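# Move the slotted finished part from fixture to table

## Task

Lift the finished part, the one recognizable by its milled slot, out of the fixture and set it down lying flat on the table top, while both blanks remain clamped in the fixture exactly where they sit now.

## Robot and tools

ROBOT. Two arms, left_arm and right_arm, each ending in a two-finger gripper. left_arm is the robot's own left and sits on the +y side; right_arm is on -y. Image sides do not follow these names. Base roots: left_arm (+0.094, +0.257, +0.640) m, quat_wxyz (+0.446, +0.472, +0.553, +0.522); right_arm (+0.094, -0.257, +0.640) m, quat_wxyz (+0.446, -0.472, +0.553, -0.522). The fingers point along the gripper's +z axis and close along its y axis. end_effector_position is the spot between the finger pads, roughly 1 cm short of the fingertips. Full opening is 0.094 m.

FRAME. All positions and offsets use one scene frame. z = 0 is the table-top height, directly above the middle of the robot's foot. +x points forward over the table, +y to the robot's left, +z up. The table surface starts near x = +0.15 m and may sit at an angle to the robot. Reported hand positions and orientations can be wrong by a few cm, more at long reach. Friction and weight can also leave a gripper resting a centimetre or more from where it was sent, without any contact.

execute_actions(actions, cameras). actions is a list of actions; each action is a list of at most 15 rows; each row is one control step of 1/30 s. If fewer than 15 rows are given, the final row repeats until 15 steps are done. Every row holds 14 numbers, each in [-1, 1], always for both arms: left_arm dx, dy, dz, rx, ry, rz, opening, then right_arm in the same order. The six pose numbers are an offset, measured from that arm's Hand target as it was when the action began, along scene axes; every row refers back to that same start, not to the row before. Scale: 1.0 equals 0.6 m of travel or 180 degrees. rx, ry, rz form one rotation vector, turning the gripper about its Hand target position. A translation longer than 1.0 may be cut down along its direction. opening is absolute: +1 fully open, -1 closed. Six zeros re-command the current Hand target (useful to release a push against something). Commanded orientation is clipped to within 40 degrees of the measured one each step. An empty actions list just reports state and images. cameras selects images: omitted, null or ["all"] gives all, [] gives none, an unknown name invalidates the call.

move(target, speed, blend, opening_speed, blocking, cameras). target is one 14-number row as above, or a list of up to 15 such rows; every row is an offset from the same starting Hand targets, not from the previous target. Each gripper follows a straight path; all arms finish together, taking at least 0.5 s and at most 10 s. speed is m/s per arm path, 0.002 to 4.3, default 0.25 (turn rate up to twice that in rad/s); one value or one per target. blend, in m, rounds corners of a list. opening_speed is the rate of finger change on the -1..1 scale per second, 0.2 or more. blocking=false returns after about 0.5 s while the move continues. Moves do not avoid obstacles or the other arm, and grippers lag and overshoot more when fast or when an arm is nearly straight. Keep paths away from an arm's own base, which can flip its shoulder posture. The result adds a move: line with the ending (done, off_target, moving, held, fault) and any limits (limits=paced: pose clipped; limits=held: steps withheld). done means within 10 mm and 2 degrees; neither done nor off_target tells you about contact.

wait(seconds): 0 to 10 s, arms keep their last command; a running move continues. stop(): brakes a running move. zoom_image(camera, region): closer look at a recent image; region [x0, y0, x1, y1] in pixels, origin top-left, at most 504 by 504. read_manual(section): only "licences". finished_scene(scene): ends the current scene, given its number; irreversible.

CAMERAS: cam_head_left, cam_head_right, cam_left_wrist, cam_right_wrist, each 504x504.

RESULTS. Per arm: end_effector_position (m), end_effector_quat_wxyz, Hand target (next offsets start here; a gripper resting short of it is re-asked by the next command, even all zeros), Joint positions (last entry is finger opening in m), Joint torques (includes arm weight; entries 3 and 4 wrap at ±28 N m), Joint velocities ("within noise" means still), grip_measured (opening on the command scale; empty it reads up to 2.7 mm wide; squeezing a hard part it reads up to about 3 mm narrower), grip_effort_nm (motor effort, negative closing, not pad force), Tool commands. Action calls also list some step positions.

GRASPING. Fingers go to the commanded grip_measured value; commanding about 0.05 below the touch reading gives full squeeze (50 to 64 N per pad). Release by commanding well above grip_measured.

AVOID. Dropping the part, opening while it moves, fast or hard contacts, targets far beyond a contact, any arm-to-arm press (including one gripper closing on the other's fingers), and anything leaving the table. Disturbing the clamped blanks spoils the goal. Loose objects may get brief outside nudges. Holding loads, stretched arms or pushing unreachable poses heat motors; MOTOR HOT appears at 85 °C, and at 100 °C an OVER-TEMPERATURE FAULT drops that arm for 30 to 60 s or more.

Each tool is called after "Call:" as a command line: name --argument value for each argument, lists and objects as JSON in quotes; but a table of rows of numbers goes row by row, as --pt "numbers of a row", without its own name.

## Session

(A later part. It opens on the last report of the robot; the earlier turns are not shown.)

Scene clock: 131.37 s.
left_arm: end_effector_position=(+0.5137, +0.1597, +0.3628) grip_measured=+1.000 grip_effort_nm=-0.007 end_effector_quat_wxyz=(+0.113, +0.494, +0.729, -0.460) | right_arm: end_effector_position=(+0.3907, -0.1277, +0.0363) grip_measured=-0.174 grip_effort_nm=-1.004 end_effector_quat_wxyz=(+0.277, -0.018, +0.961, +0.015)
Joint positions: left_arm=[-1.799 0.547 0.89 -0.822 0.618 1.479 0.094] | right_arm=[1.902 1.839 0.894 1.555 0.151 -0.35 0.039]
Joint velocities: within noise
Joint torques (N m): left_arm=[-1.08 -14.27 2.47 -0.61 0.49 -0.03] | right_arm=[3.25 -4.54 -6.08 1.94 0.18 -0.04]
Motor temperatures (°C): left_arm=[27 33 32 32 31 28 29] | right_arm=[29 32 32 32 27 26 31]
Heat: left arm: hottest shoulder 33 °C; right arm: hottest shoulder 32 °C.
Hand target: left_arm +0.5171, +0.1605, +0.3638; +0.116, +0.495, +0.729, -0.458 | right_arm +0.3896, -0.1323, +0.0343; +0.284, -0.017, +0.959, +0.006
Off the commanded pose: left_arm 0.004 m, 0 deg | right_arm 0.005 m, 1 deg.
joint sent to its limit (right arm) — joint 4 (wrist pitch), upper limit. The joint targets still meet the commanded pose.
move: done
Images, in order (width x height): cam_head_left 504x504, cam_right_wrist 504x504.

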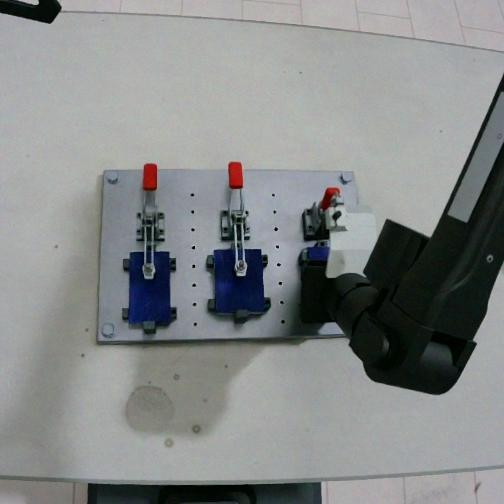

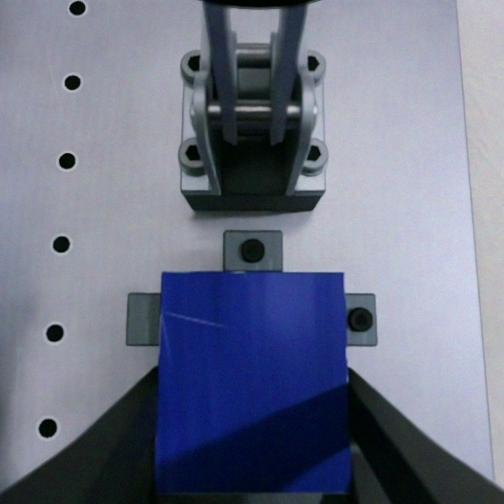

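Call:
move --pt "0 0 0 0 0 0 1 0 0 0.1 0 0 0 -0.3" --pt "0 0 0 0 0 0 1 -0.01 -0.2295 0.13 0.002 0.002 0.001 -0.3" --pt "0 0 0 0 0 0 1 0.0923 -0.2295 0.1 0.0052 0.0048 0.0023 -0.3" --pt "0 0 0 0 0 0 1 0.0923 -0.2295 0.055 0.0052 0.0048 0.0023 -0.3" --speed '[0.08,0.18,0.18,0.12]' --blend '[0.01,0.03,0.02,0]' --cameras '["cam_head_left","cam_head_right","cam_right_wrist"]'

Scene clock: 139.33 s.
left_arm: end_effector_position=(+0.5137, +0.1597, +0.3628) grip_measured=+1.000 grip_effort_nm=-0.007 end_effector_quat_wxyz=(+0.113, +0.494, +0.729, -0.460) | right_arm: end_effector_position=(+0.4498, -0.2708, +0.0708) grip_measured=-0.175 grip_effort_nm=-1.013 end_effector_quat_wxyz=(+0.282, -0.021, +0.959, +0.011)
Joint positions: left_arm=[-1.799 0.547 0.89 -0.822 0.618 1.479 0.094] | right_arm=[1.624 1.533 0.76 1.389 -0.075 -0.199 0.039]
Joint velocities: within noise
Joint torques (N m): left_arm=[-1.08 -14.33 2.47 -0.62 0.49 -0.03] | right_arm=[-0.44 -7.59 -5.59 1.4 -0.16 0.06]
Motor temperatures (°C): left_arm=[27 33 32 32 31 28 29] | right_arm=[29 32 32 32 27 26 32]
Heat: left arm: hottest shoulder 33 °C; right arm: hottest shoulder 32 °C.
Hand target: left_arm +0.5171, +0.1605, +0.3638; +0.116, +0.495, +0.729, -0.458 | right_arm +0.4450, -0.2699, +0.0672; +0.277, -0.018, +0.961, +0.015
Off the commanded pose: left_arm 0.004 m, 0 deg | right_arm 0.006 m, 1 deg.
move: done; blend cut to 0.0135 m at target 3
Images, in order (width x height): cam_head_left 504x504, cam_head_right 504x504, cam_right_wrist 504x504.

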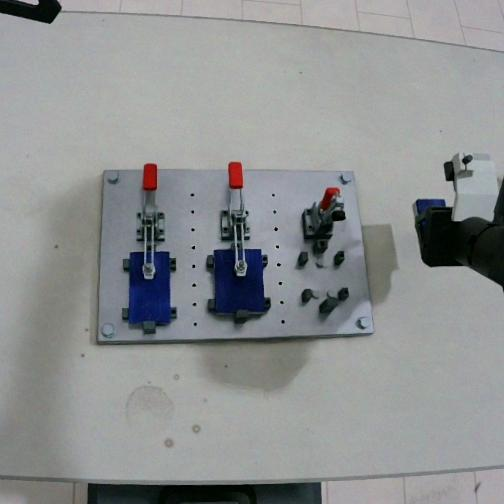

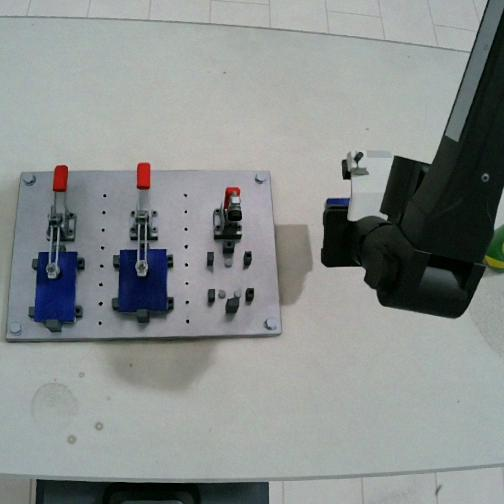

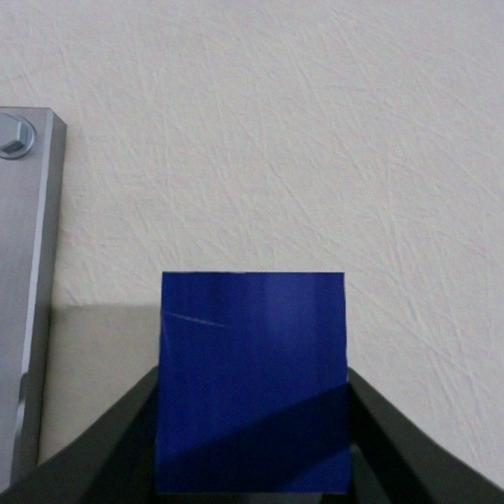

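Call:
move --pt "0 0 0 0 0 0 1 0 0 -0.078 0 0 0 -0.3" --speed 0.1 --cameras '["cam_right_wrist"]'

Call:
move --pt "0 0 0 0 0 0 1 0 0 -0.0085 0 0 0 -0.3" --speed 0.03 --cameras '["cam_right_wrist"]'

Scene clock: 141.80 s.
left_arm: end_effector_position=(+0.5137, +0.1597, +0.3628) grip_measured=+1.000 grip_effort_nm=-0.007 end_effector_quat_wxyz=(+0.113, +0.494, +0.729, -0.460) | right_arm: end_effector_position=(+0.4508, -0.2676, +0.0242) grip_measured=-0.175 grip_effort_nm=-1.013 end_effector_quat_wxyz=(+0.283, -0.021, +0.959, +0.014)
Joint positions: left_arm=[-1.799 0.547 0.89 -0.822 0.618 1.479 0.094] | right_arm=[1.624 1.631 0.895 1.353 -0.079 -0.196 0.039]
Joint velocities: within noise
Joint torques (N m): left_arm=[-1.14 -14.33 2.47 -0.61 0.49 -0.03] | right_arm=[-0.73 -7.53 -5.29 1.47 -0.16 0.07]
Motor temperatures (°C): left_arm=[27 33 32 32 31 28 29] | right_arm=[29 32 31 32 27 26 32]
Heat: left arm: hottest shoulder 33 °C; right arm: hottest shoulder 32 °C.
Hand target: left_arm +0.5171, +0.1605, +0.3638; +0.116, +0.495, +0.729, -0.458 | right_arm +0.4450, -0.2698, +0.0204; +0.277, -0.018, +0.961, +0.015
Off the commanded pose: left_arm 0.004 m, 0 deg | right_arm 0.007 m, 1 deg.
move: done
Images, in order (width x height): cam_right_wrist 504x504.

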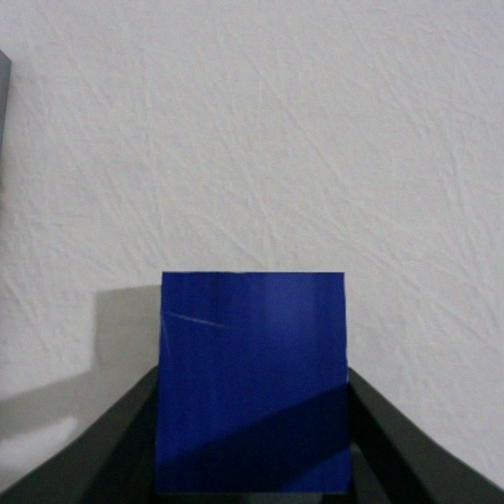

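Scene clock: 142.63 s.
left_arm: end_effector_position=(+0.5137, +0.1597, +0.3628) grip_measured=+1.000 grip_effort_nm=-0.012 end_effector_quat_wxyz=(+0.113, +0.494, +0.729, -0.460) | right_arm: end_effector_position=(+0.4516, -0.2674, +0.0197) grip_measured=-0.175 grip_effort_nm=-1.009 end_effector_quat_wxyz=(+0.283, -0.020, +0.959, +0.014)
Joint positions: left_arm=[-1.799 0.547 0.89 -0.822 0.618 1.479 0.094] | right_arm=[1.624 1.64 0.909 1.349 -0.08 -0.195 0.039]
Joint velocities: within noise
Joint torques (N m): left_arm=[-1.08 -14.33 2.47 -0.59 0.49 -0.04] | right_arm=[-0.79 -7.47 -5.14 1.32 -0.17 0.03]
Motor temperatures (°C): left_arm=[27 33 32 32 31 28 29] | right_arm=[28 32 31 32 27 26 32]
Heat: left arm: hottest shoulder 33 °C; right arm: hottest shoulder 32 °C.
Hand target: left_arm +0.5171, +0.1605, +0.3638; +0.116, +0.495, +0.729, -0.458 | right_arm +0.4448, -0.2698, +0.0154; +0.277, -0.018, +0.961, +0.015
Off the commanded pose: left_arm 0.004 m, 0 deg | right_arm 0.008 m, 1 deg.
move: done
Images, in order (width x height): cam_right_wrist 504x504.

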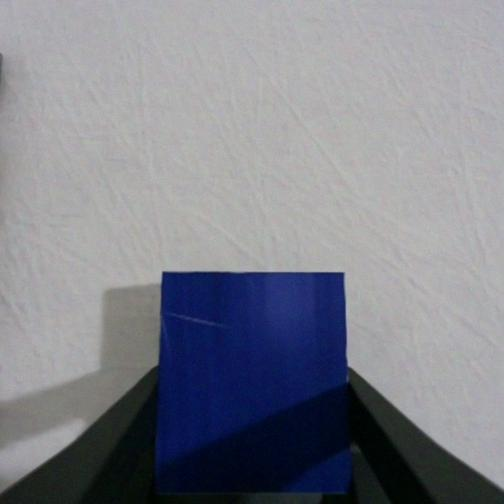

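Call:
move --pt "0 0 0 0 0 0 1 0 0 -0.007 0 0 0 -0.3" --speed 0.03 --cameras '[]'

Call:
move --pt "0 0 0 0 0 0 1 0 0 -0.006 0 0 0 -0.3" --speed 0.03 --cameras '["cam_right_wrist"]'

Scene clock: 144.30 s.
left_arm: end_effector_position=(+0.5137, +0.1597, +0.3628) grip_measured=+1.000 grip_effort_nm=-0.012 end_effector_quat_wxyz=(+0.113, +0.494, +0.729, -0.460) | right_arm: end_effector_position=(+0.4520, -0.2672, +0.0157) grip_measured=-0.175 grip_effort_nm=-1.013 end_effector_quat_wxyz=(+0.284, -0.020, +0.959, +0.014)
Joint positions: left_arm=[-1.799 0.547 0.89 -0.822 0.618 1.479 0.094] | right_arm=[1.624 1.648 0.921 1.345 -0.08 -0.195 0.039]
Joint velocities: within noise
Joint torques (N m): left_arm=[-1.08 -14.33 2.48 -0.61 0.48 -0.03] | right_arm=[-0.79 -7.3 -5.14 1.36 -0.16 0.05]
Motor temperatures (°C): left_arm=[27 33 32 32 31 28 29] | right_arm=[28 32 31 32 27 26 32]
Heat: left arm: hottest shoulder 33 °C; right arm: hottest shoulder 32 °C.
Hand target: left_arm +0.5171, +0.1605, +0.3638; +0.116, +0.495, +0.729, -0.458 | right_arm +0.4449, -0.2698, +0.0112; +0.277, -0.018, +0.961, +0.015
Off the commanded pose: left_arm 0.004 m, 0 deg | right_arm 0.009 m, 1 deg.
move: done
No camera images: "cameras" was empty.

Scene clock: 145.00 s.
left_arm: end_effector_position=(+0.5137, +0.1597, +0.3628) grip_measured=+1.000 grip_effort_nm=-0.012 end_effector_quat_wxyz=(+0.113, +0.494, +0.729, -0.460) | right_arm: end_effector_position=(+0.4523, -0.2672, +0.0152) grip_measured=-0.175 grip_effort_nm=-1.013 end_effector_quat_wxyz=(+0.284, -0.020, +0.959, +0.014)
Joint positions: left_arm=[-1.799 0.547 0.89 -0.822 0.618 1.479 0.094] | right_arm=[1.624 1.649 0.923 1.345 -0.08 -0.195 0.039]
Joint velocities: within noise
Joint torques (N m): left_arm=[-1.14 -14.33 2.45 -0.61 0.49 -0.03] | right_arm=[-0.79 -6.77 -4.45 1.24 -0.18 0.06]
Motor temperatures (°C): left_arm=[27 33 32 32 31 28 29] | right_arm=[28 32 31 32 27 26 32]
Heat: left arm: hottest shoulder 33 °C; right arm: hottest shoulder 32 °C.
Hand target: left_arm +0.5171, +0.1605, +0.3638; +0.116, +0.495, +0.729, -0.458 | right_arm +0.4450, -0.2698, +0.0075; +0.277, -0.018, +0.961, +0.015
Off the commanded pose: left_arm 0.004 m, 0 deg | right_arm 0.011 m, 1 deg.
move: off_target (right_arm)
Images, in order (width x height): cam_right_wrist 504x504.

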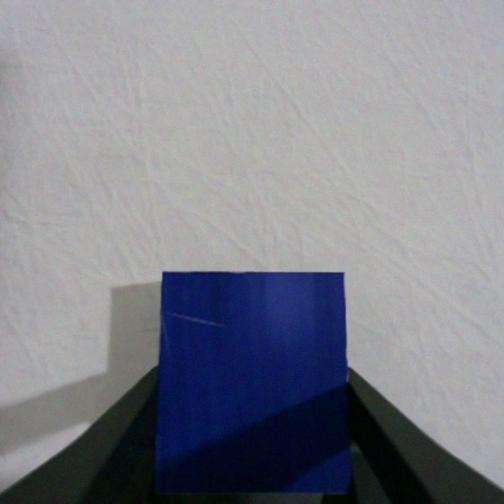

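Call:
move --pt "0 0 0 0 0 0 1 0 0 0.007 0 0 0 -0.3" --pt "0 0 0 0 0 0 1 0 0 0.007 0 0 0 0.2" --pt "0 0 0 0 0 0 1 0 0 0.2 0 0 0 0.2" --speed 0.15 --opening_speed 0.7

Scene clock: 148.93 s.
left_arm: end_effector_position=(+0.5137, +0.1597, +0.3628) grip_measured=+1.000 grip_effort_nm=-0.007 end_effector_quat_wxyz=(+0.113, +0.494, +0.729, -0.460) | right_arm: end_effector_position=(+0.4533, -0.2739, +0.1181) grip_measured=+0.198 grip_effort_nm=0.115 end_effector_quat_wxyz=(+0.282, -0.019, +0.959, +0.012)
Joint positions: left_arm=[-1.799 0.547 0.89 -0.822 0.618 1.479 0.094] | right_arm=[1.624 1.415 0.633 1.398 -0.075 -0.195 0.056]
Joint velocities: within noise
Joint torques (N m): left_arm=[-1.14 -14.39 2.48 -0.58 0.49 -0.03] | right_arm=[0.09 -9.29 -8.53 2.13 0.11 -0.05]
Motor temperatures (°C): left_arm=[27 33 32 32 31 28 29] | right_arm=[28 32 31 32 27 26 32]
Heat: left arm: hottest shoulder 33 °C; right arm: hottest shoulder 32 °C.
Hand target: left_arm +0.5171, +0.1605, +0.3638; +0.116, +0.495, +0.729, -0.458 | right_arm +0.4450, -0.2698, +0.1275; +0.277, -0.018, +0.961, +0.015
Off the commanded pose: left_arm 0.004 m, 0 deg | right_arm 0.013 m, 1 deg.
move: off_target (right_arm)

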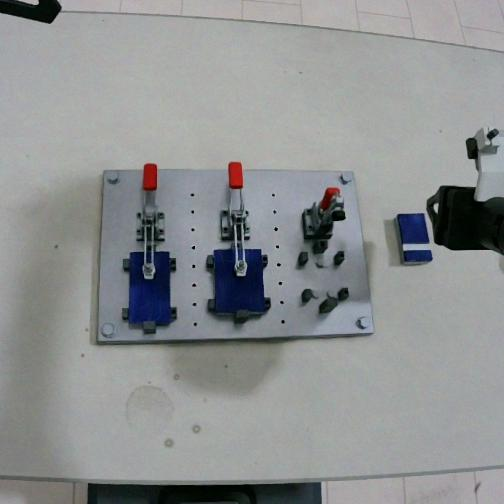

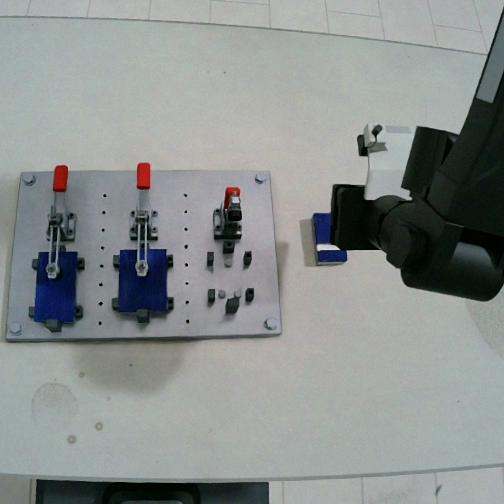

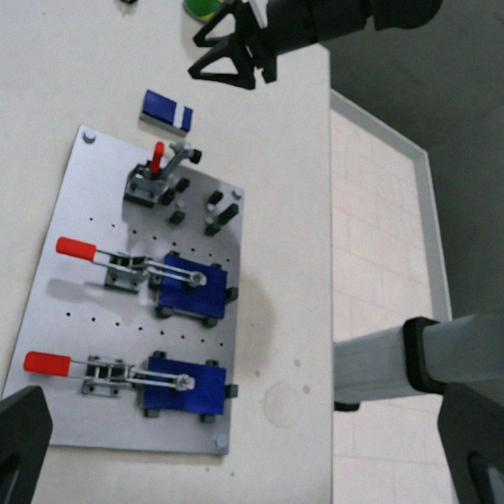

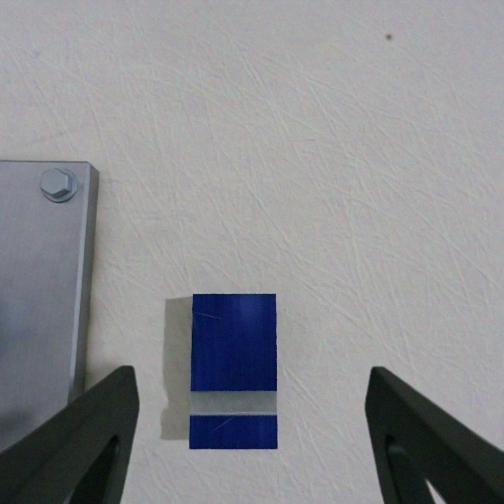

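Part lies flat on the table and both blanks are still clamped.

Call:
finished_scene --scene 2

The scene is finished: the task was done.


## Next scene

The same job, from a new start.

Call:
execute_actions --actions '[]'

Call:
zoom_image --camera "cam_head_left" --region '[90, 140, 390, 360]'

Scene clock: 0.00 s.
left_arm: end_effector_position=(+0.3674, -0.0491, +0.1401) grip_measured=+1.000 grip_effort_nm=n/a end_effector_quat_wxyz=(+0.069, +0.397, +0.897, -0.179) | right_arm: end_effector_position=(+0.2448, -0.1560, +0.3201) grip_measured=+1.000 grip_effort_nm=n/a end_effector_quat_wxyz=(-0.033, -0.049, +0.998, -0.020)
Joint positions: left_arm=[-2.281 1.525 0.795 0.705 -0.333 0.989 0.094] | right_arm=[2.329 1.333 0.081 1.252 0.811 -0.254 0.094]
Joint velocities: within noise
Joint torques (N m): no reading
Motor temperatures (°C): left_arm=[27 30 32 32 31 28 29] | right_arm=[28 30 27 31 27 26 31]
Heat: left arm: hottest elbow 32 °C; right arm: hottest wrist pitch 31 °C.
Hand target: left_arm +0.3607, -0.0483, +0.1439; +0.065, +0.400, +0.896, -0.183 | right_arm +0.2393, -0.1594, +0.3241; -0.039, -0.055, +0.998, -0.019
Tool commands: left_gripper/opening=+1.0 right_gripper/opening=+1.0

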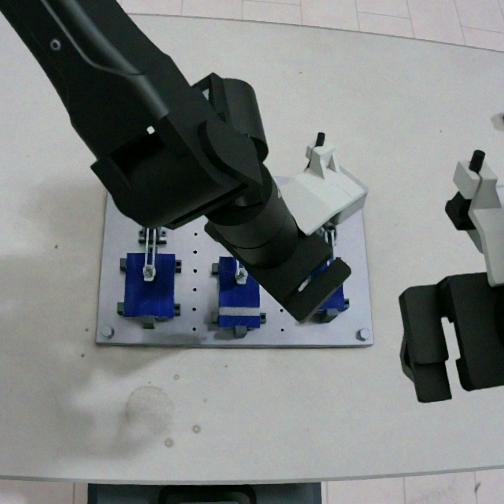

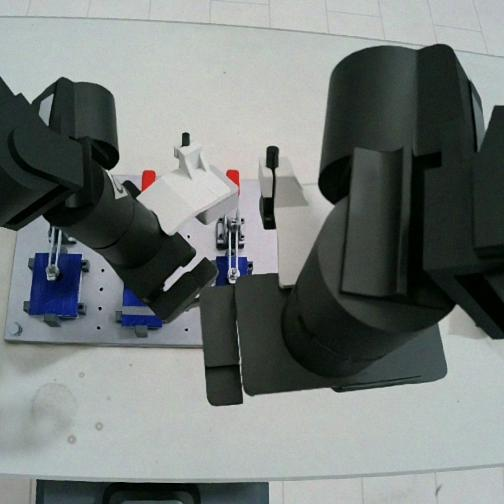

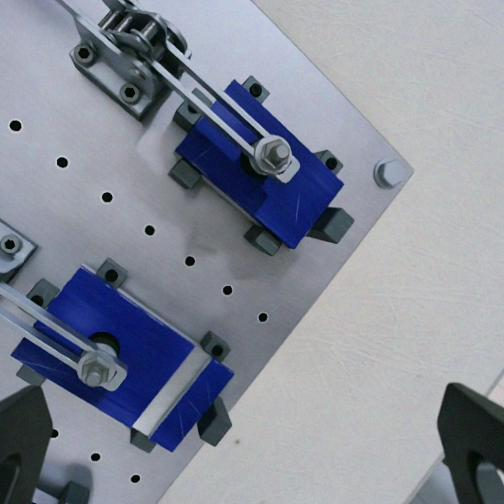

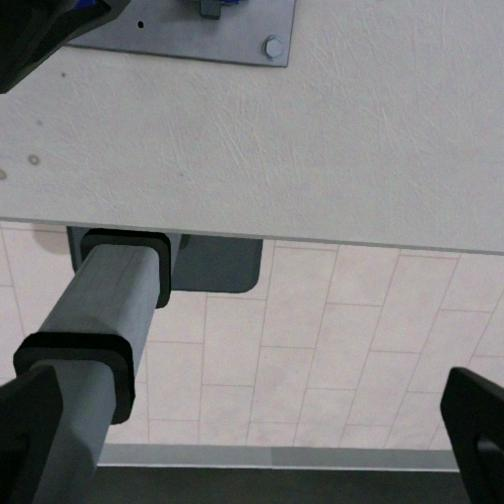

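Scaled by 1.680 from the camera's 504x504 image, which has a finer 720x720 frame.

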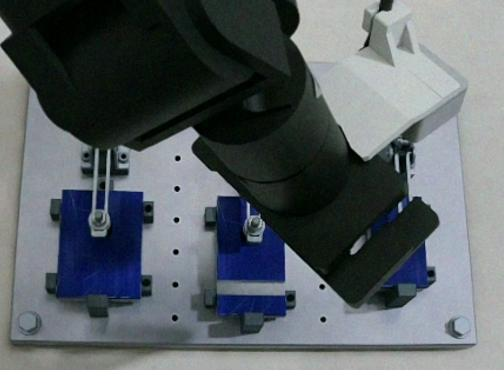

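Call:
move --pt "0.12 0.03 0.12 0.085 0.095 0.11 0.5 0.06 -0.09 -0.19 0 0 0 1" --pt "0.2822 0.067 -0.06 0.1868 0.1991 0.2315 0.1 0.15 -0.335 -0.2 0 0 0 1" --speed 0.3 --blend '[0.05,0]' --cameras '["cam_head_left","cam_head_right","cam_left_wrist"]'

Scene clock: 11.30 s.
left_arm: end_effector_position=(+0.5360, -0.0127, +0.1143) grip_measured=+0.104 grip_effort_nm=-0.159 end_effector_quat_wxyz=(-0.252, -0.005, +0.968, -0.010) | right_arm: end_effector_position=(+0.3263, -0.3565, +0.2042) grip_measured=+1.000 grip_effort_nm=0.017 end_effector_quat_wxyz=(-0.040, -0.050, +0.998, -0.016)
Joint positions: left_arm=[-2.351 1.463 1.536 -0.699 -0.737 -0.292 0.052] | right_arm=[1.359 0.955 0.389 0.553 -0.163 -0.259 0.094]
Joint velocities: within noise
Joint torques (N m): left_arm=[-9.52 -10.87 -0.17 -1.03 0.19 -0.22] | right_arm=[-2.67 -8.18 -4.78 0.12 0 -0.14]
Motor temperatures (°C): left_arm=[27 30 32 32 31 28 29] | right_arm=[28 30 28 31 27 26 31]
Heat: left arm: hottest elbow 32 °C; right arm: hottest wrist pitch 31 °C.
Hand target: left_arm +0.5300, -0.0081, +0.1080; -0.259, -0.007, +0.966, -0.002 | right_arm +0.3294, -0.3603, +0.2041; -0.039, -0.055, +0.998, -0.019
Off the commanded pose: left_arm 0.010 m, 1 deg | right_arm 0.005 m, 1 deg.
move: done
Images, in order (width x height): cam_head_left 504x504, cam_head_right 504x504, cam_left_wrist 504x504.

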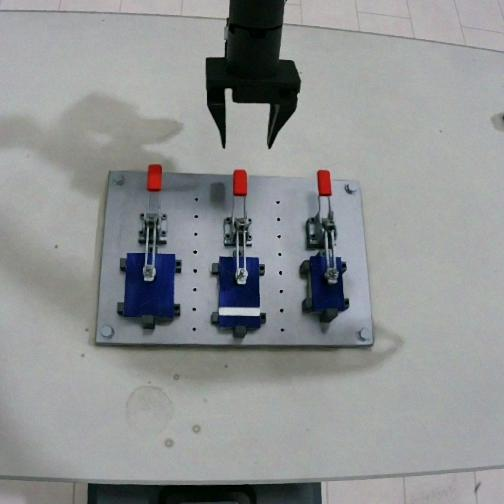

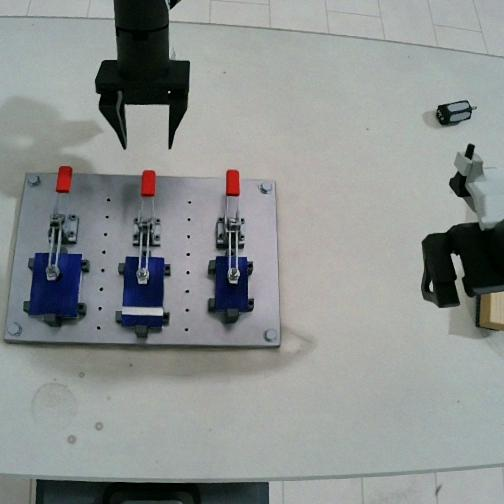

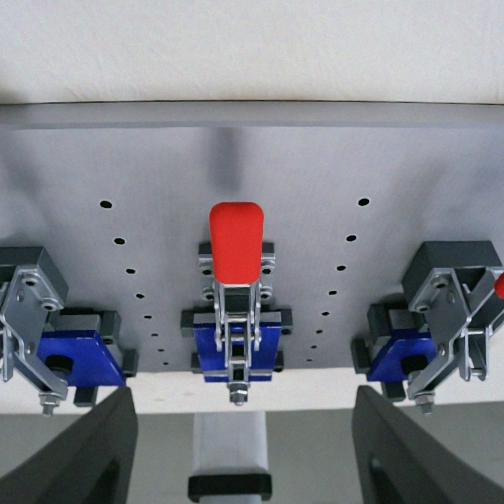

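Call:
move --pt "-0.0108 0.0043 -0.1117 0 0 0 0.1 0 0 0 0 0 0 1" --pt "-0.0108 0.0043 -0.1117 0 0 0 -0.75 0 0 0 0 0 0 1" --speed 0.14 --opening_speed 0.9 --cameras '["cam_left_wrist"]'

Scene clock: 17.53 s.
left_arm: end_effector_position=(+0.5238, -0.0105, +0.0473) grip_measured=-0.661 grip_effort_nm=-0.999 end_effector_quat_wxyz=(-0.261, -0.008, +0.965, -0.006) | right_arm: end_effector_position=(+0.3263, -0.3565, +0.2042) grip_measured=+1.000 grip_effort_nm=0.017 end_effector_quat_wxyz=(-0.040, -0.051, +0.998, -0.016)
Joint positions: left_arm=[-2.258 1.59 1.665 -0.68 -0.661 -0.247 0.016] | right_arm=[1.359 0.955 0.389 0.553 -0.163 -0.26 0.094]
Joint velocities: within noise
Joint torques (N m): left_arm=[-10.23 -12.1 -0.24 -0.25 0.1 0.03] | right_arm=[-2.67 -8.18 -4.78 0.09 0 -0.13]
Motor temperatures (°C): left_arm=[28 30 32 32 31 28 29] | right_arm=[28 31 28 31 27 26 31]
Heat: left arm: hottest elbow 32 °C; right arm: hottest shoulder 31 °C.
Hand target: left_arm +0.5235, -0.0055, +0.0409; -0.259, -0.007, +0.966, -0.002 | right_arm +0.3294, -0.3603, +0.2041; -0.039, -0.055, +0.998, -0.019
Off the commanded pose: left_arm 0.008 m, 1 deg | right_arm 0.005 m, 1 deg.
move: done
Images, in order (width x height): cam_left_wrist 504x504.

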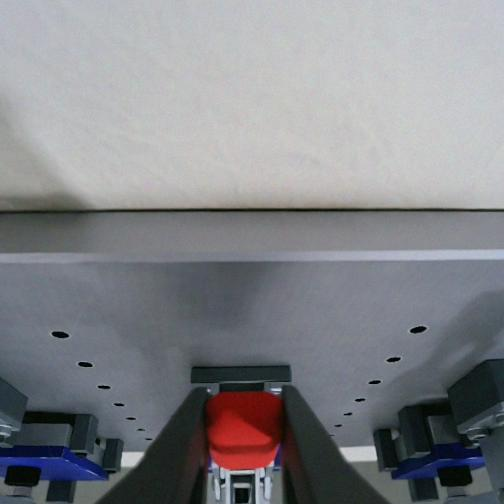

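Call:
move --pt "-0.0352 -0.0005 0.065 0.0016 -0.1111 0 -0.75 0 0 0 0 0 0 1" --pt "-0.094 -0.0013 0.1003 0.0031 -0.2222 0 -0.75 0 0 0 0 0 0 1" --pt "-0.1588 -0.0022 0.1055 0.0045 -0.3222 0 -0.75 0 0 0 0 0 0 1" --pt "-0.1995 -0.0028 0.1123 0.0052 -0.3722 0 -0.75 0 0 0 0 0 0 1" --speed 0.17 --blend '[0.01,0.01,0.01,0]' --cameras '["cam_head_left","cam_left_wrist"]'

Scene clock: 28.17 s.
left_arm: end_effector_position=(+0.4611, -0.0117, +0.0898) grip_measured=-0.665 grip_effort_nm=-1.033 end_effector_quat_wxyz=(+0.293, -0.016, +0.956, -0.016) | right_arm: end_effector_position=(+0.3263, -0.3565, +0.2042) grip_measured=+1.000 grip_effort_nm=0.017 end_effector_quat_wxyz=(-0.040, -0.051, +0.998, -0.016)
Joint positions: left_arm=[-2.227 1.819 0.999 1.528 -0.41 0.501 0.016] | right_arm=[1.359 0.955 0.389 0.553 -0.163 -0.26 0.094]
Joint velocities: within noise
Joint torques (N m): left_arm=[-11.05 -5.48 -15.2 2.58 -0.05 -0.16] | right_arm=[-2.67 -8.18 -4.78 0.09 0 -0.13]
Motor temperatures (°C): left_arm=[28 30 32 32 31 28 30] | right_arm=[28 31 28 31 27 26 31]
Heat: left arm: hottest elbow 32 °C; right arm: hottest shoulder 31 °C.
Hand target: left_arm +0.4039, -0.0072, +0.1083; +0.317, -0.007, +0.948, +0.002 | right_arm +0.3294, -0.3603, +0.2041; -0.039, -0.055, +0.998, -0.019
Off the commanded pose: left_arm 0.060 m, 4 deg | right_arm 0.005 m, 1 deg.
joint sent to its limit (left arm) — joint 4 (wrist pitch), upper limit. The joint targets are off in position and orientation.
move: off_target (left_arm)
Images, in order (width x height): cam_head_left 504x504, cam_left_wrist 504x504.

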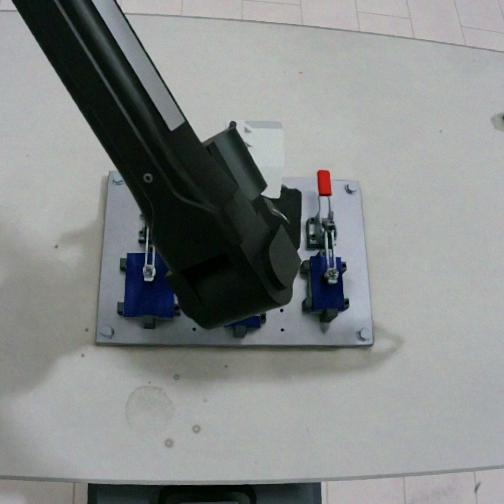

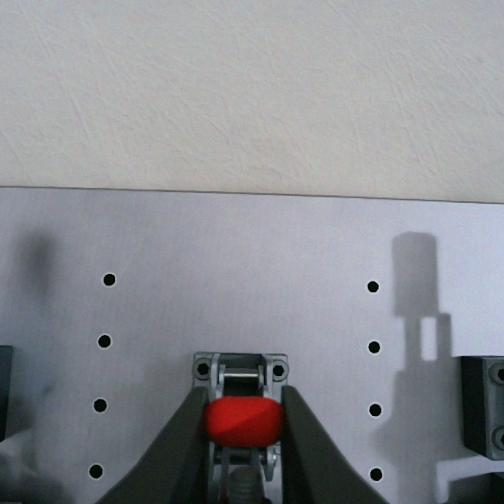

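Call:
move --pt "0.092 0 -0.0297 0 0 0 -0.75 0 0 0 0 0 0 1" --pt "0.092 0 -0.0297 0 0 0 0.5 0 0 0 0 0 0 1" --pt "0.092 0 0.12 -0.001 0.08 0 0.5 0 0 0 0 0 0 1" --pt "-0.048 -0.001 0.0695 -0.0007 0.05 0 0.5 0 0 0 0 0 0 1" --pt "-0.0798 -0.001 -0.0388 -0.0007 0.05 0 0.5 0 0 0 0 0 0 1" --speed 0.2 --blend '[0,0,0.03,0.03,0]' --cameras '["cam_head_left","cam_head_right","cam_left_wrist"]'

Call:
zoom_image --camera "cam_left_wrist" --region '[100, 100, 400, 504]'

Scene clock: 34.67 s.
left_arm: end_effector_position=(+0.3564, -0.0128, +0.0881) grip_measured=+0.497 grip_effort_nm=0.149 end_effector_quat_wxyz=(+0.207, +0.005, +0.978, -0.014) | right_arm: end_effector_position=(+0.3263, -0.3565, +0.2042) grip_measured=+1.000 grip_effort_nm=0.022 end_effector_quat_wxyz=(-0.040, -0.051, +0.998, -0.016)
Joint positions: left_arm=[-2.217 1.932 0.912 1.548 -0.479 0.458 0.07] | right_arm=[1.359 0.955 0.389 0.553 -0.163 -0.26 0.094]
Joint velocities: within noise
Joint torques (N m): left_arm=[-9.93 -4.89 -5.98 1.61 0.27 -0.22] | right_arm=[-2.67 -8.18 -4.77 0.09 0.01 -0.13]
Motor temperatures (°C): left_arm=[28 30 33 32 31 28 30] | right_arm=[28 32 29 31 27 26 31]
Heat: left arm: hottest elbow 33 °C; right arm: hottest shoulder 32 °C.
Hand target: left_arm +0.3560, -0.0077, +0.0851; +0.242, -0.007, +0.970, +0.002 | right_arm +0.3294, -0.3603, +0.2041; -0.039, -0.055, +0.998, -0.019
Off the commanded pose: left_arm 0.006 m, 5 deg | right_arm 0.005 m, 1 deg.
joint sent to its limit (left arm) — joint 4 (wrist pitch), upper limit. The joint targets are off in orientation, not in position.
move: off_target (left_arm); target 2's new opening was sent with left_arm's hand 0.007 m and 3 deg from that target
Images, in order (width x height): cam_head_left 504x504, cam_head_right 504x504, cam_left_wrist 504x504.

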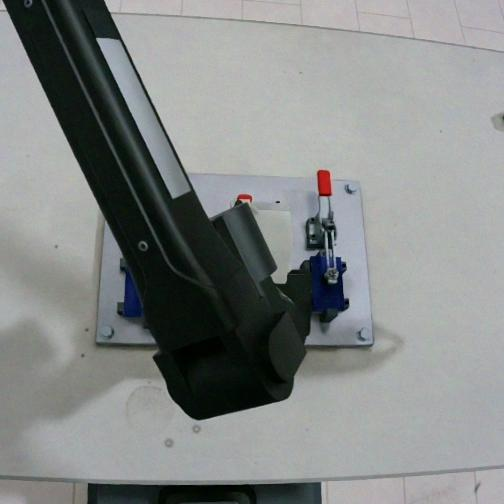

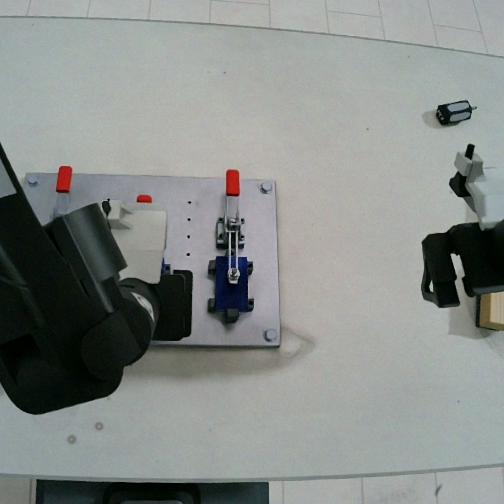

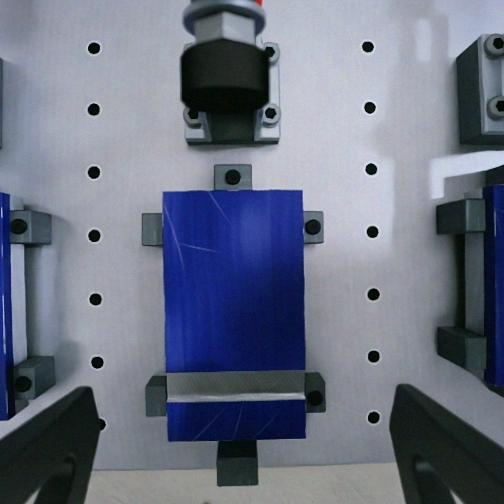

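Scaled by 1.248 from the camera's 504x504 image, which has a finer 720x720 frame.

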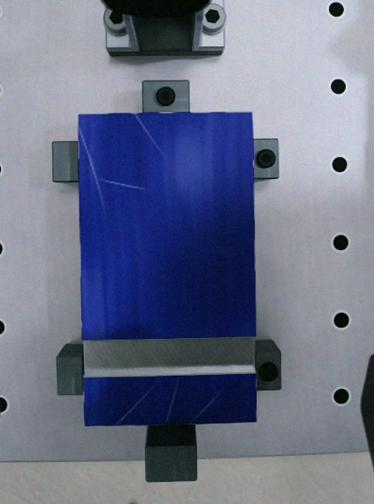

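Call:
move --pt "0.0058 0.0092 -0.0918 0 -0.0111 0 0.5 0 0 0 0 0 0 1" --speed 0.08 --cameras '["cam_head_left","cam_head_right","cam_left_wrist"]'

Call:
zoom_image --camera "cam_head_right" --region '[80, 150, 200, 340]'

Scene clock: 42.27 s.
left_arm: end_effector_position=(+0.3614, -0.0099, +0.0340) grip_measured=+0.497 grip_effort_nm=0.134 end_effector_quat_wxyz=(+0.243, +0.001, +0.970, -0.008) | right_arm: end_effector_position=(+0.3263, -0.3565, +0.2042) grip_measured=+1.000 grip_effort_nm=0.027 end_effector_quat_wxyz=(-0.040, -0.051, +0.998, -0.016)
Joint positions: left_arm=[-2.147 2.027 1.07 1.548 -0.399 0.447 0.07] | right_arm=[1.359 0.955 0.389 0.553 -0.163 -0.26 0.094]
Joint velocities: within noise
Joint torques (N m): left_arm=[-9.64 -4.66 -5.9 1.73 0.27 -0.23] | right_arm=[-2.67 -8.18 -4.78 0.09 0 -0.13]
Motor temperatures (°C): left_arm=[28 30 33 32 31 28 29] | right_arm=[28 32 29 31 27 26 31]
Heat: left arm: hottest elbow 33 °C; right arm: hottest shoulder 32 °C.
Hand target: left_arm +0.3594, -0.0022, +0.0300; +0.258, -0.007, +0.966, +0.002 | right_arm +0.3294, -0.3603, +0.2041; -0.039, -0.055, +0.998, -0.019
Off the commanded pose: left_arm 0.009 m, 2 deg | right_arm 0.005 m, 1 deg.
joint sent to its limit (left arm) — joint 4 (wrist pitch), upper limit. The joint targets still meet the commanded pose.
move: done
Images, in order (width x height): cam_head_left 504x504, cam_head_right 504x504, cam_left_wrist 504x504.

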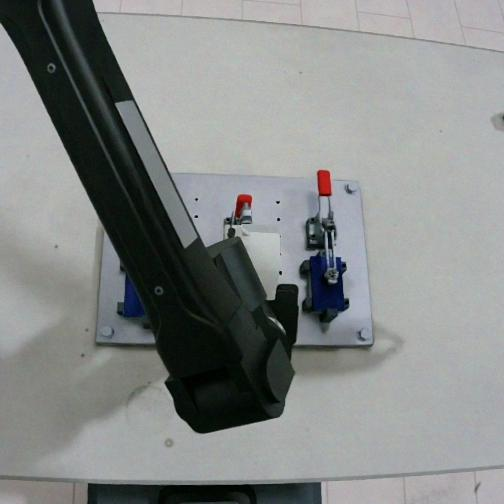

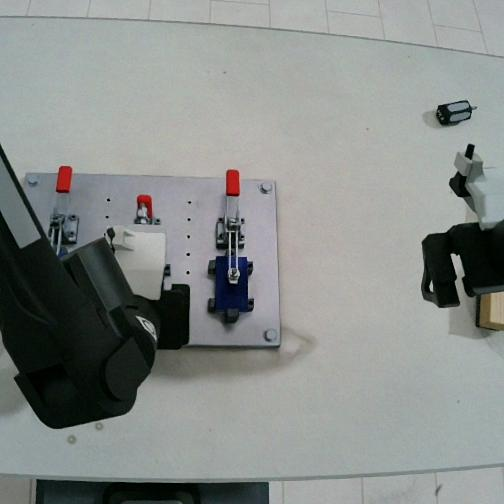

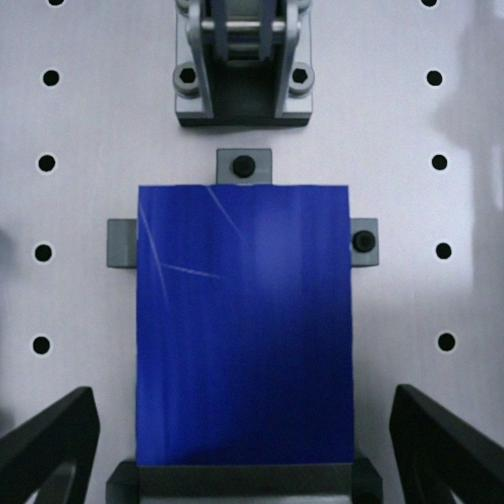

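Scaled by 2.653 from the camera's 504x504 image, which has a finer 720x720 frame.

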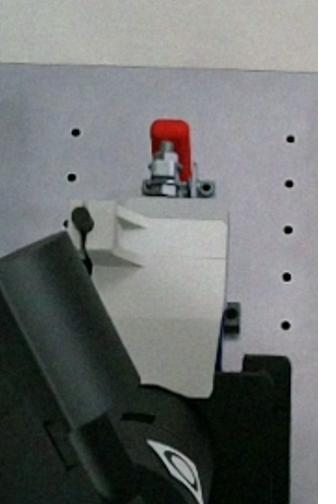

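Call:
move --pt "0.001 0.0015 -0.0055 0 0 0 0.5 0 0 0 0 0 0 1" --pt "0.001 0.0015 -0.0055 0 0 0 -0.15 0 0 0 0 0 0 1" --speed 0.05 --opening_speed 0.7 --cameras '["cam_left_wrist"]'

Scene clock: 45.33 s.
left_arm: end_effector_position=(+0.3627, -0.0101, +0.0314) grip_measured=+0.035 grip_effort_nm=-1.023 end_effector_quat_wxyz=(+0.246, +0.000, +0.969, -0.008) | right_arm: end_effector_position=(+0.3263, -0.3565, +0.2042) grip_measured=+1.000 grip_effort_nm=0.017 end_effector_quat_wxyz=(-0.040, -0.051, +0.998, -0.016)
Joint positions: left_arm=[-2.144 2.032 1.08 1.549 -0.395 0.446 0.049] | right_arm=[1.359 0.955 0.389 0.553 -0.163 -0.26 0.094]
Joint velocities: within noise
Joint torques (N m): left_arm=[-9.47 -4.66 -5.89 1.69 0.27 -0.22] | right_arm=[-2.67 -8.18 -4.78 0.09 0 -0.13]
Motor temperatures (°C): left_arm=[28 30 33 32 31 28 29] | right_arm=[28 32 29 31 27 26 31]
Heat: left arm: hottest elbow 33 °C; right arm: hottest shoulder 32 °C.
Hand target: left_arm +0.3602, -0.0013, +0.0266; +0.258, -0.007, +0.966, +0.002 | right_arm +0.3294, -0.3603, +0.2041; -0.039, -0.055, +0.998, -0.019
Off the commanded pose: left_arm 0.010 m, 2 deg | right_arm 0.005 m, 1 deg.
joint sent to its limit (left arm) — joint 4 (wrist pitch), upper limit. The joint targets still meet the commanded pose.
move: done; target 2's new opening was sent with left_arm's hand 0.011 m and 2 deg from that target
Images, in order (width x height): cam_left_wrist 504x504.

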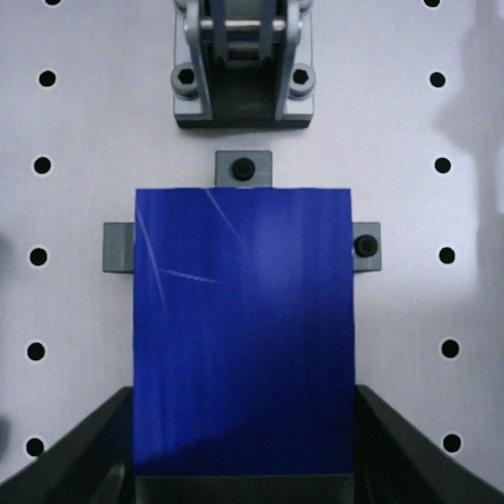

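Call:
move --pt "0 -0.004 0.12 -0.001 0.003 -0.002 -0.15 0 0 0 0 0 0 1" --pt "0.01 0.169 0.189 -0.005 0.01 -0.006 -0.15 0 0 0 0 0 0 1" --pt "0.1247 0.4189 0.14 -0.005 0.01 -0.006 -0.15 0 0 0 0 0 0 1" --pt "0.1247 0.4189 0.025 -0.005 0.01 -0.006 -0.15 0 0 0 0 0 0 1" --speed '[0.09,0.2,0.22,0.15]' --blend '[0.01,0.04,0.03,0]' --cameras '["cam_head_left","cam_left_wrist"]'

Scene clock: 52.33 s.
left_arm: end_effector_position=(+0.4372, +0.2448, +0.0441) grip_measured=+0.034 grip_effort_nm=-1.038 end_effector_quat_wxyz=(+0.247, +0.005, +0.969, -0.010) | right_arm: end_effector_position=(+0.3263, -0.3565, +0.2042) grip_measured=+1.000 grip_effort_nm=0.022 end_effector_quat_wxyz=(-0.040, -0.051, +0.998, -0.016)
Joint positions: left_arm=[-1.683 1.579 0.815 1.31 0 0.202 0.049] | right_arm=[1.359 0.955 0.389 0.553 -0.163 -0.26 0.094]
Joint velocities: within noise
Joint torques (N m): left_arm=[-1.26 -10.29 -6.04 1.05 0.22 -0.23] | right_arm=[-2.67 -8.18 -4.78 0.09 0.01 -0.13]
Motor temperatures (°C): left_arm=[28 30 33 32 31 28 30] | right_arm=[28 32 29 31 27 26 31]
Heat: left arm: hottest elbow 33 °C; right arm: hottest shoulder 32 °C.
Hand target: left_arm +0.4350, +0.2499, +0.0417; +0.243, +0.000, +0.970, -0.008 | right_arm +0.3294, -0.3603, +0.2041; -0.039, -0.055, +0.998, -0.019
Off the commanded pose: left_arm 0.006 m, 1 deg | right_arm 0.005 m, 1 deg.
move: done
Images, in order (width x height): cam_head_left 504x504, cam_left_wrist 504x504.

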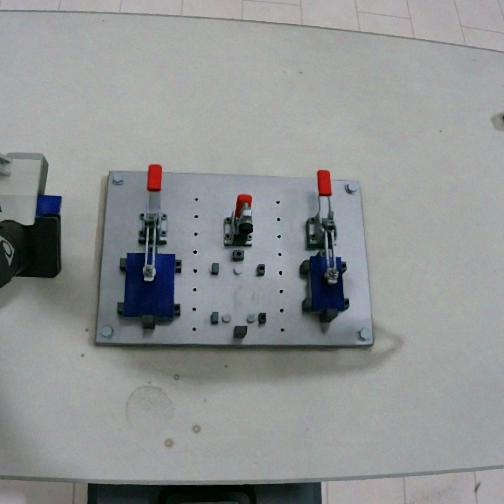

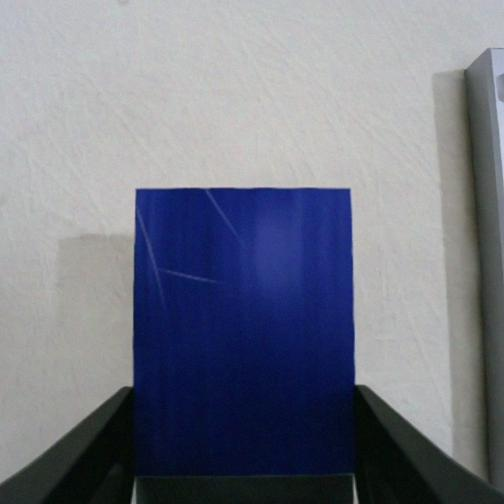

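Call:
move --pt "0 0 -0.05 0 0 0 -0.15 0 0 0 0 0 0 1" --speed 0.07 --cameras '[]'

Call:
move --pt "0 0 -0.008 0 0 0 -0.15 0 0 0 0 0 0 1" --speed 0.03 --cameras '["cam_left_wrist"]'

Scene clock: 54.23 s.
left_arm: end_effector_position=(+0.4389, +0.2448, +0.0148) grip_measured=+0.034 grip_effort_nm=-1.038 end_effector_quat_wxyz=(+0.248, +0.004, +0.969, -0.009) | right_arm: end_effector_position=(+0.3263, -0.3565, +0.2042) grip_measured=+1.000 grip_effort_nm=0.022 end_effector_quat_wxyz=(-0.040, -0.051, +0.998, -0.016)
Joint positions: left_arm=[-1.677 1.639 0.901 1.285 0.005 0.198 0.049] | right_arm=[1.359 0.955 0.389 0.553 -0.163 -0.26 0.094]
Joint velocities: within noise
Joint torques (N m): left_arm=[-1.2 -10.11 -5.81 1.03 0.22 -0.22] | right_arm=[-2.67 -8.18 -4.78 0.09 0.01 -0.13]
Motor temperatures (°C): left_arm=[28 30 33 32 31 28 30] | right_arm=[28 32 29 31 27 26 31]
Heat: left arm: hottest elbow 33 °C; right arm: hottest shoulder 32 °C.
Hand target: left_arm +0.4350, +0.2500, +0.0116; +0.243, +0.000, +0.970, -0.008 | right_arm +0.3294, -0.3603, +0.2041; -0.039, -0.055, +0.998, -0.019
Off the commanded pose: left_arm 0.007 m, 1 deg | right_arm 0.005 m, 1 deg.
move: done
No camera images: "cameras" was empty.

Scene clock: 54.93 s.
left_arm: end_effector_position=(+0.4408, +0.2447, +0.0122) grip_measured=+0.034 grip_effort_nm=-1.033 end_effector_quat_wxyz=(+0.249, +0.004, +0.968, -0.009) | right_arm: end_effector_position=(+0.3263, -0.3565, +0.2042) grip_measured=+1.000 grip_effort_nm=0.022 end_effector_quat_wxyz=(-0.040, -0.051, +0.998, -0.016)
Joint positions: left_arm=[-1.677 1.642 0.911 1.283 0.006 0.197 0.049] | right_arm=[1.359 0.955 0.389 0.553 -0.163 -0.26 0.094]
Joint velocities: within noise
Joint torques (N m): left_arm=[-1.14 -9.64 -5.37 0.96 0.23 -0.22] | right_arm=[-2.67 -8.18 -4.78 0.09 0.01 -0.13]
Motor temperatures (°C): left_arm=[28 30 33 32 31 28 30] | right_arm=[28 32 29 31 27 26 31]
Heat: left arm: hottest elbow 33 °C; right arm: hottest shoulder 32 °C.
Hand target: left_arm +0.4349, +0.2498, +0.0068; +0.243, +0.000, +0.970, -0.008 | right_arm +0.3294, -0.3603, +0.2041; -0.039, -0.055, +0.998, -0.019
Off the commanded pose: left_arm 0.010 m, 1 deg | right_arm 0.005 m, 1 deg.
move: done
Images, in order (width x height): cam_left_wrist 504x504.

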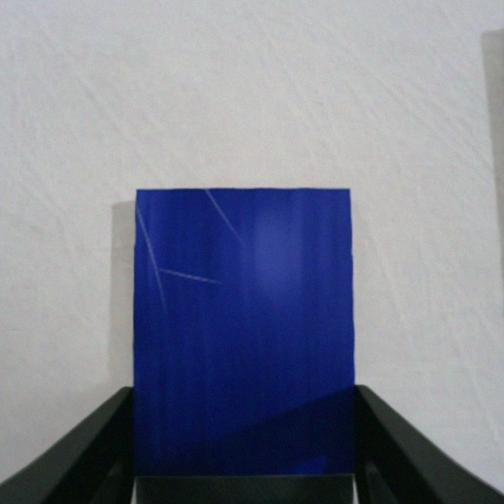

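Call:
move --pt "0 0 -0.004 0 0 0 -0.15 0 0 0 0 0 0 1" --pt "0 0 0.001 0 0 0 -0.15 0 0 0 0 0 0 1" --pt "0 0 0.001 0 0 0 0.4 0 0 0 0 0 0 1" --pt "0 0 0.19 0 0 0 0.4 0 0 0 0 0 0 1" --speed '[0.04,0.05,0.05,0.15]' --opening_speed 0.7

Scene clock: 59.13 s.
left_arm: end_effector_position=(+0.4423, +0.2558, +0.1084) grip_measured=+0.397 grip_effort_nm=0.144 end_effector_quat_wxyz=(+0.247, +0.001, +0.969, -0.003) | right_arm: end_effector_position=(+0.3263, -0.3565, +0.2042) grip_measured=+1.000 grip_effort_nm=0.022 end_effector_quat_wxyz=(-0.040, -0.051, +0.998, -0.016)
Joint positions: left_arm=[-1.683 1.421 0.64 1.329 -0.014 0.197 0.066] | right_arm=[1.359 0.955 0.389 0.553 -0.163 -0.26 0.094]
Joint velocities: within noise
Joint torques (N m): left_arm=[-2.96 -11.87 -9.81 1.92 0.05 -0.05] | right_arm=[-2.67 -8.18 -4.78 0.1 0.01 -0.13]
Motor temperatures (°C): left_arm=[28 30 34 32 31 28 30] | right_arm=[28 32 29 31 27 26 31]
Heat: left arm: hottest elbow 34 °C; right arm: hottest shoulder 32 °C.
Hand target: left_arm +0.4349, +0.2499, +0.1208; +0.243, +0.000, +0.970, -0.008 | right_arm +0.3294, -0.3603, +0.2041; -0.039, -0.055, +0.998, -0.019
Off the commanded pose: left_arm 0.016 m, 1 deg | right_arm 0.005 m, 1 deg.
move: off_target (left_arm)

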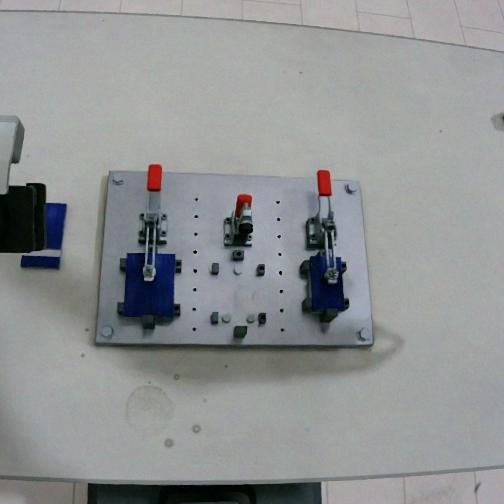

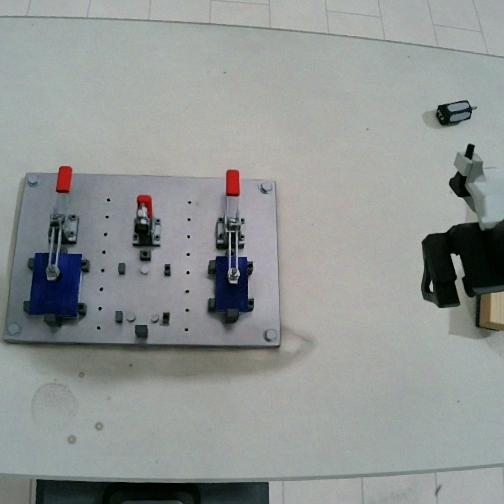

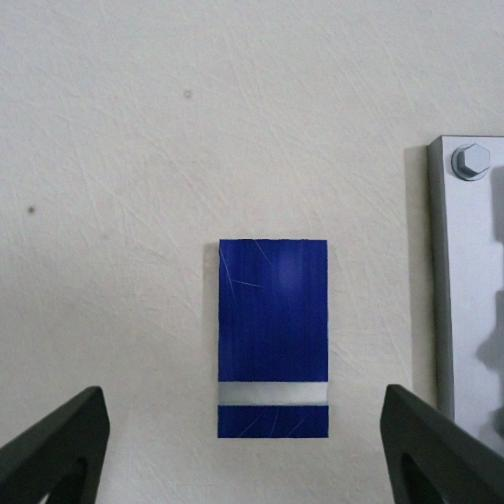

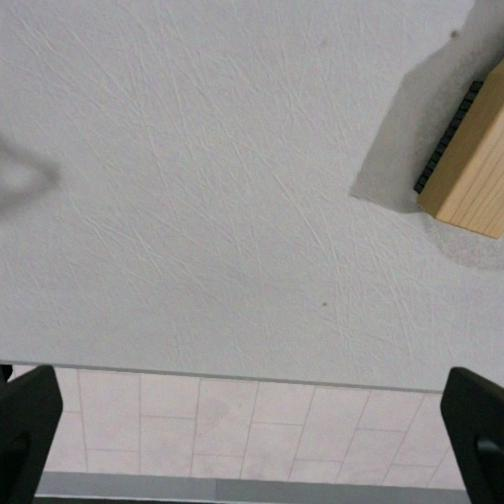

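Call:
finished_scene --scene 3

The scene is finished: the task was done.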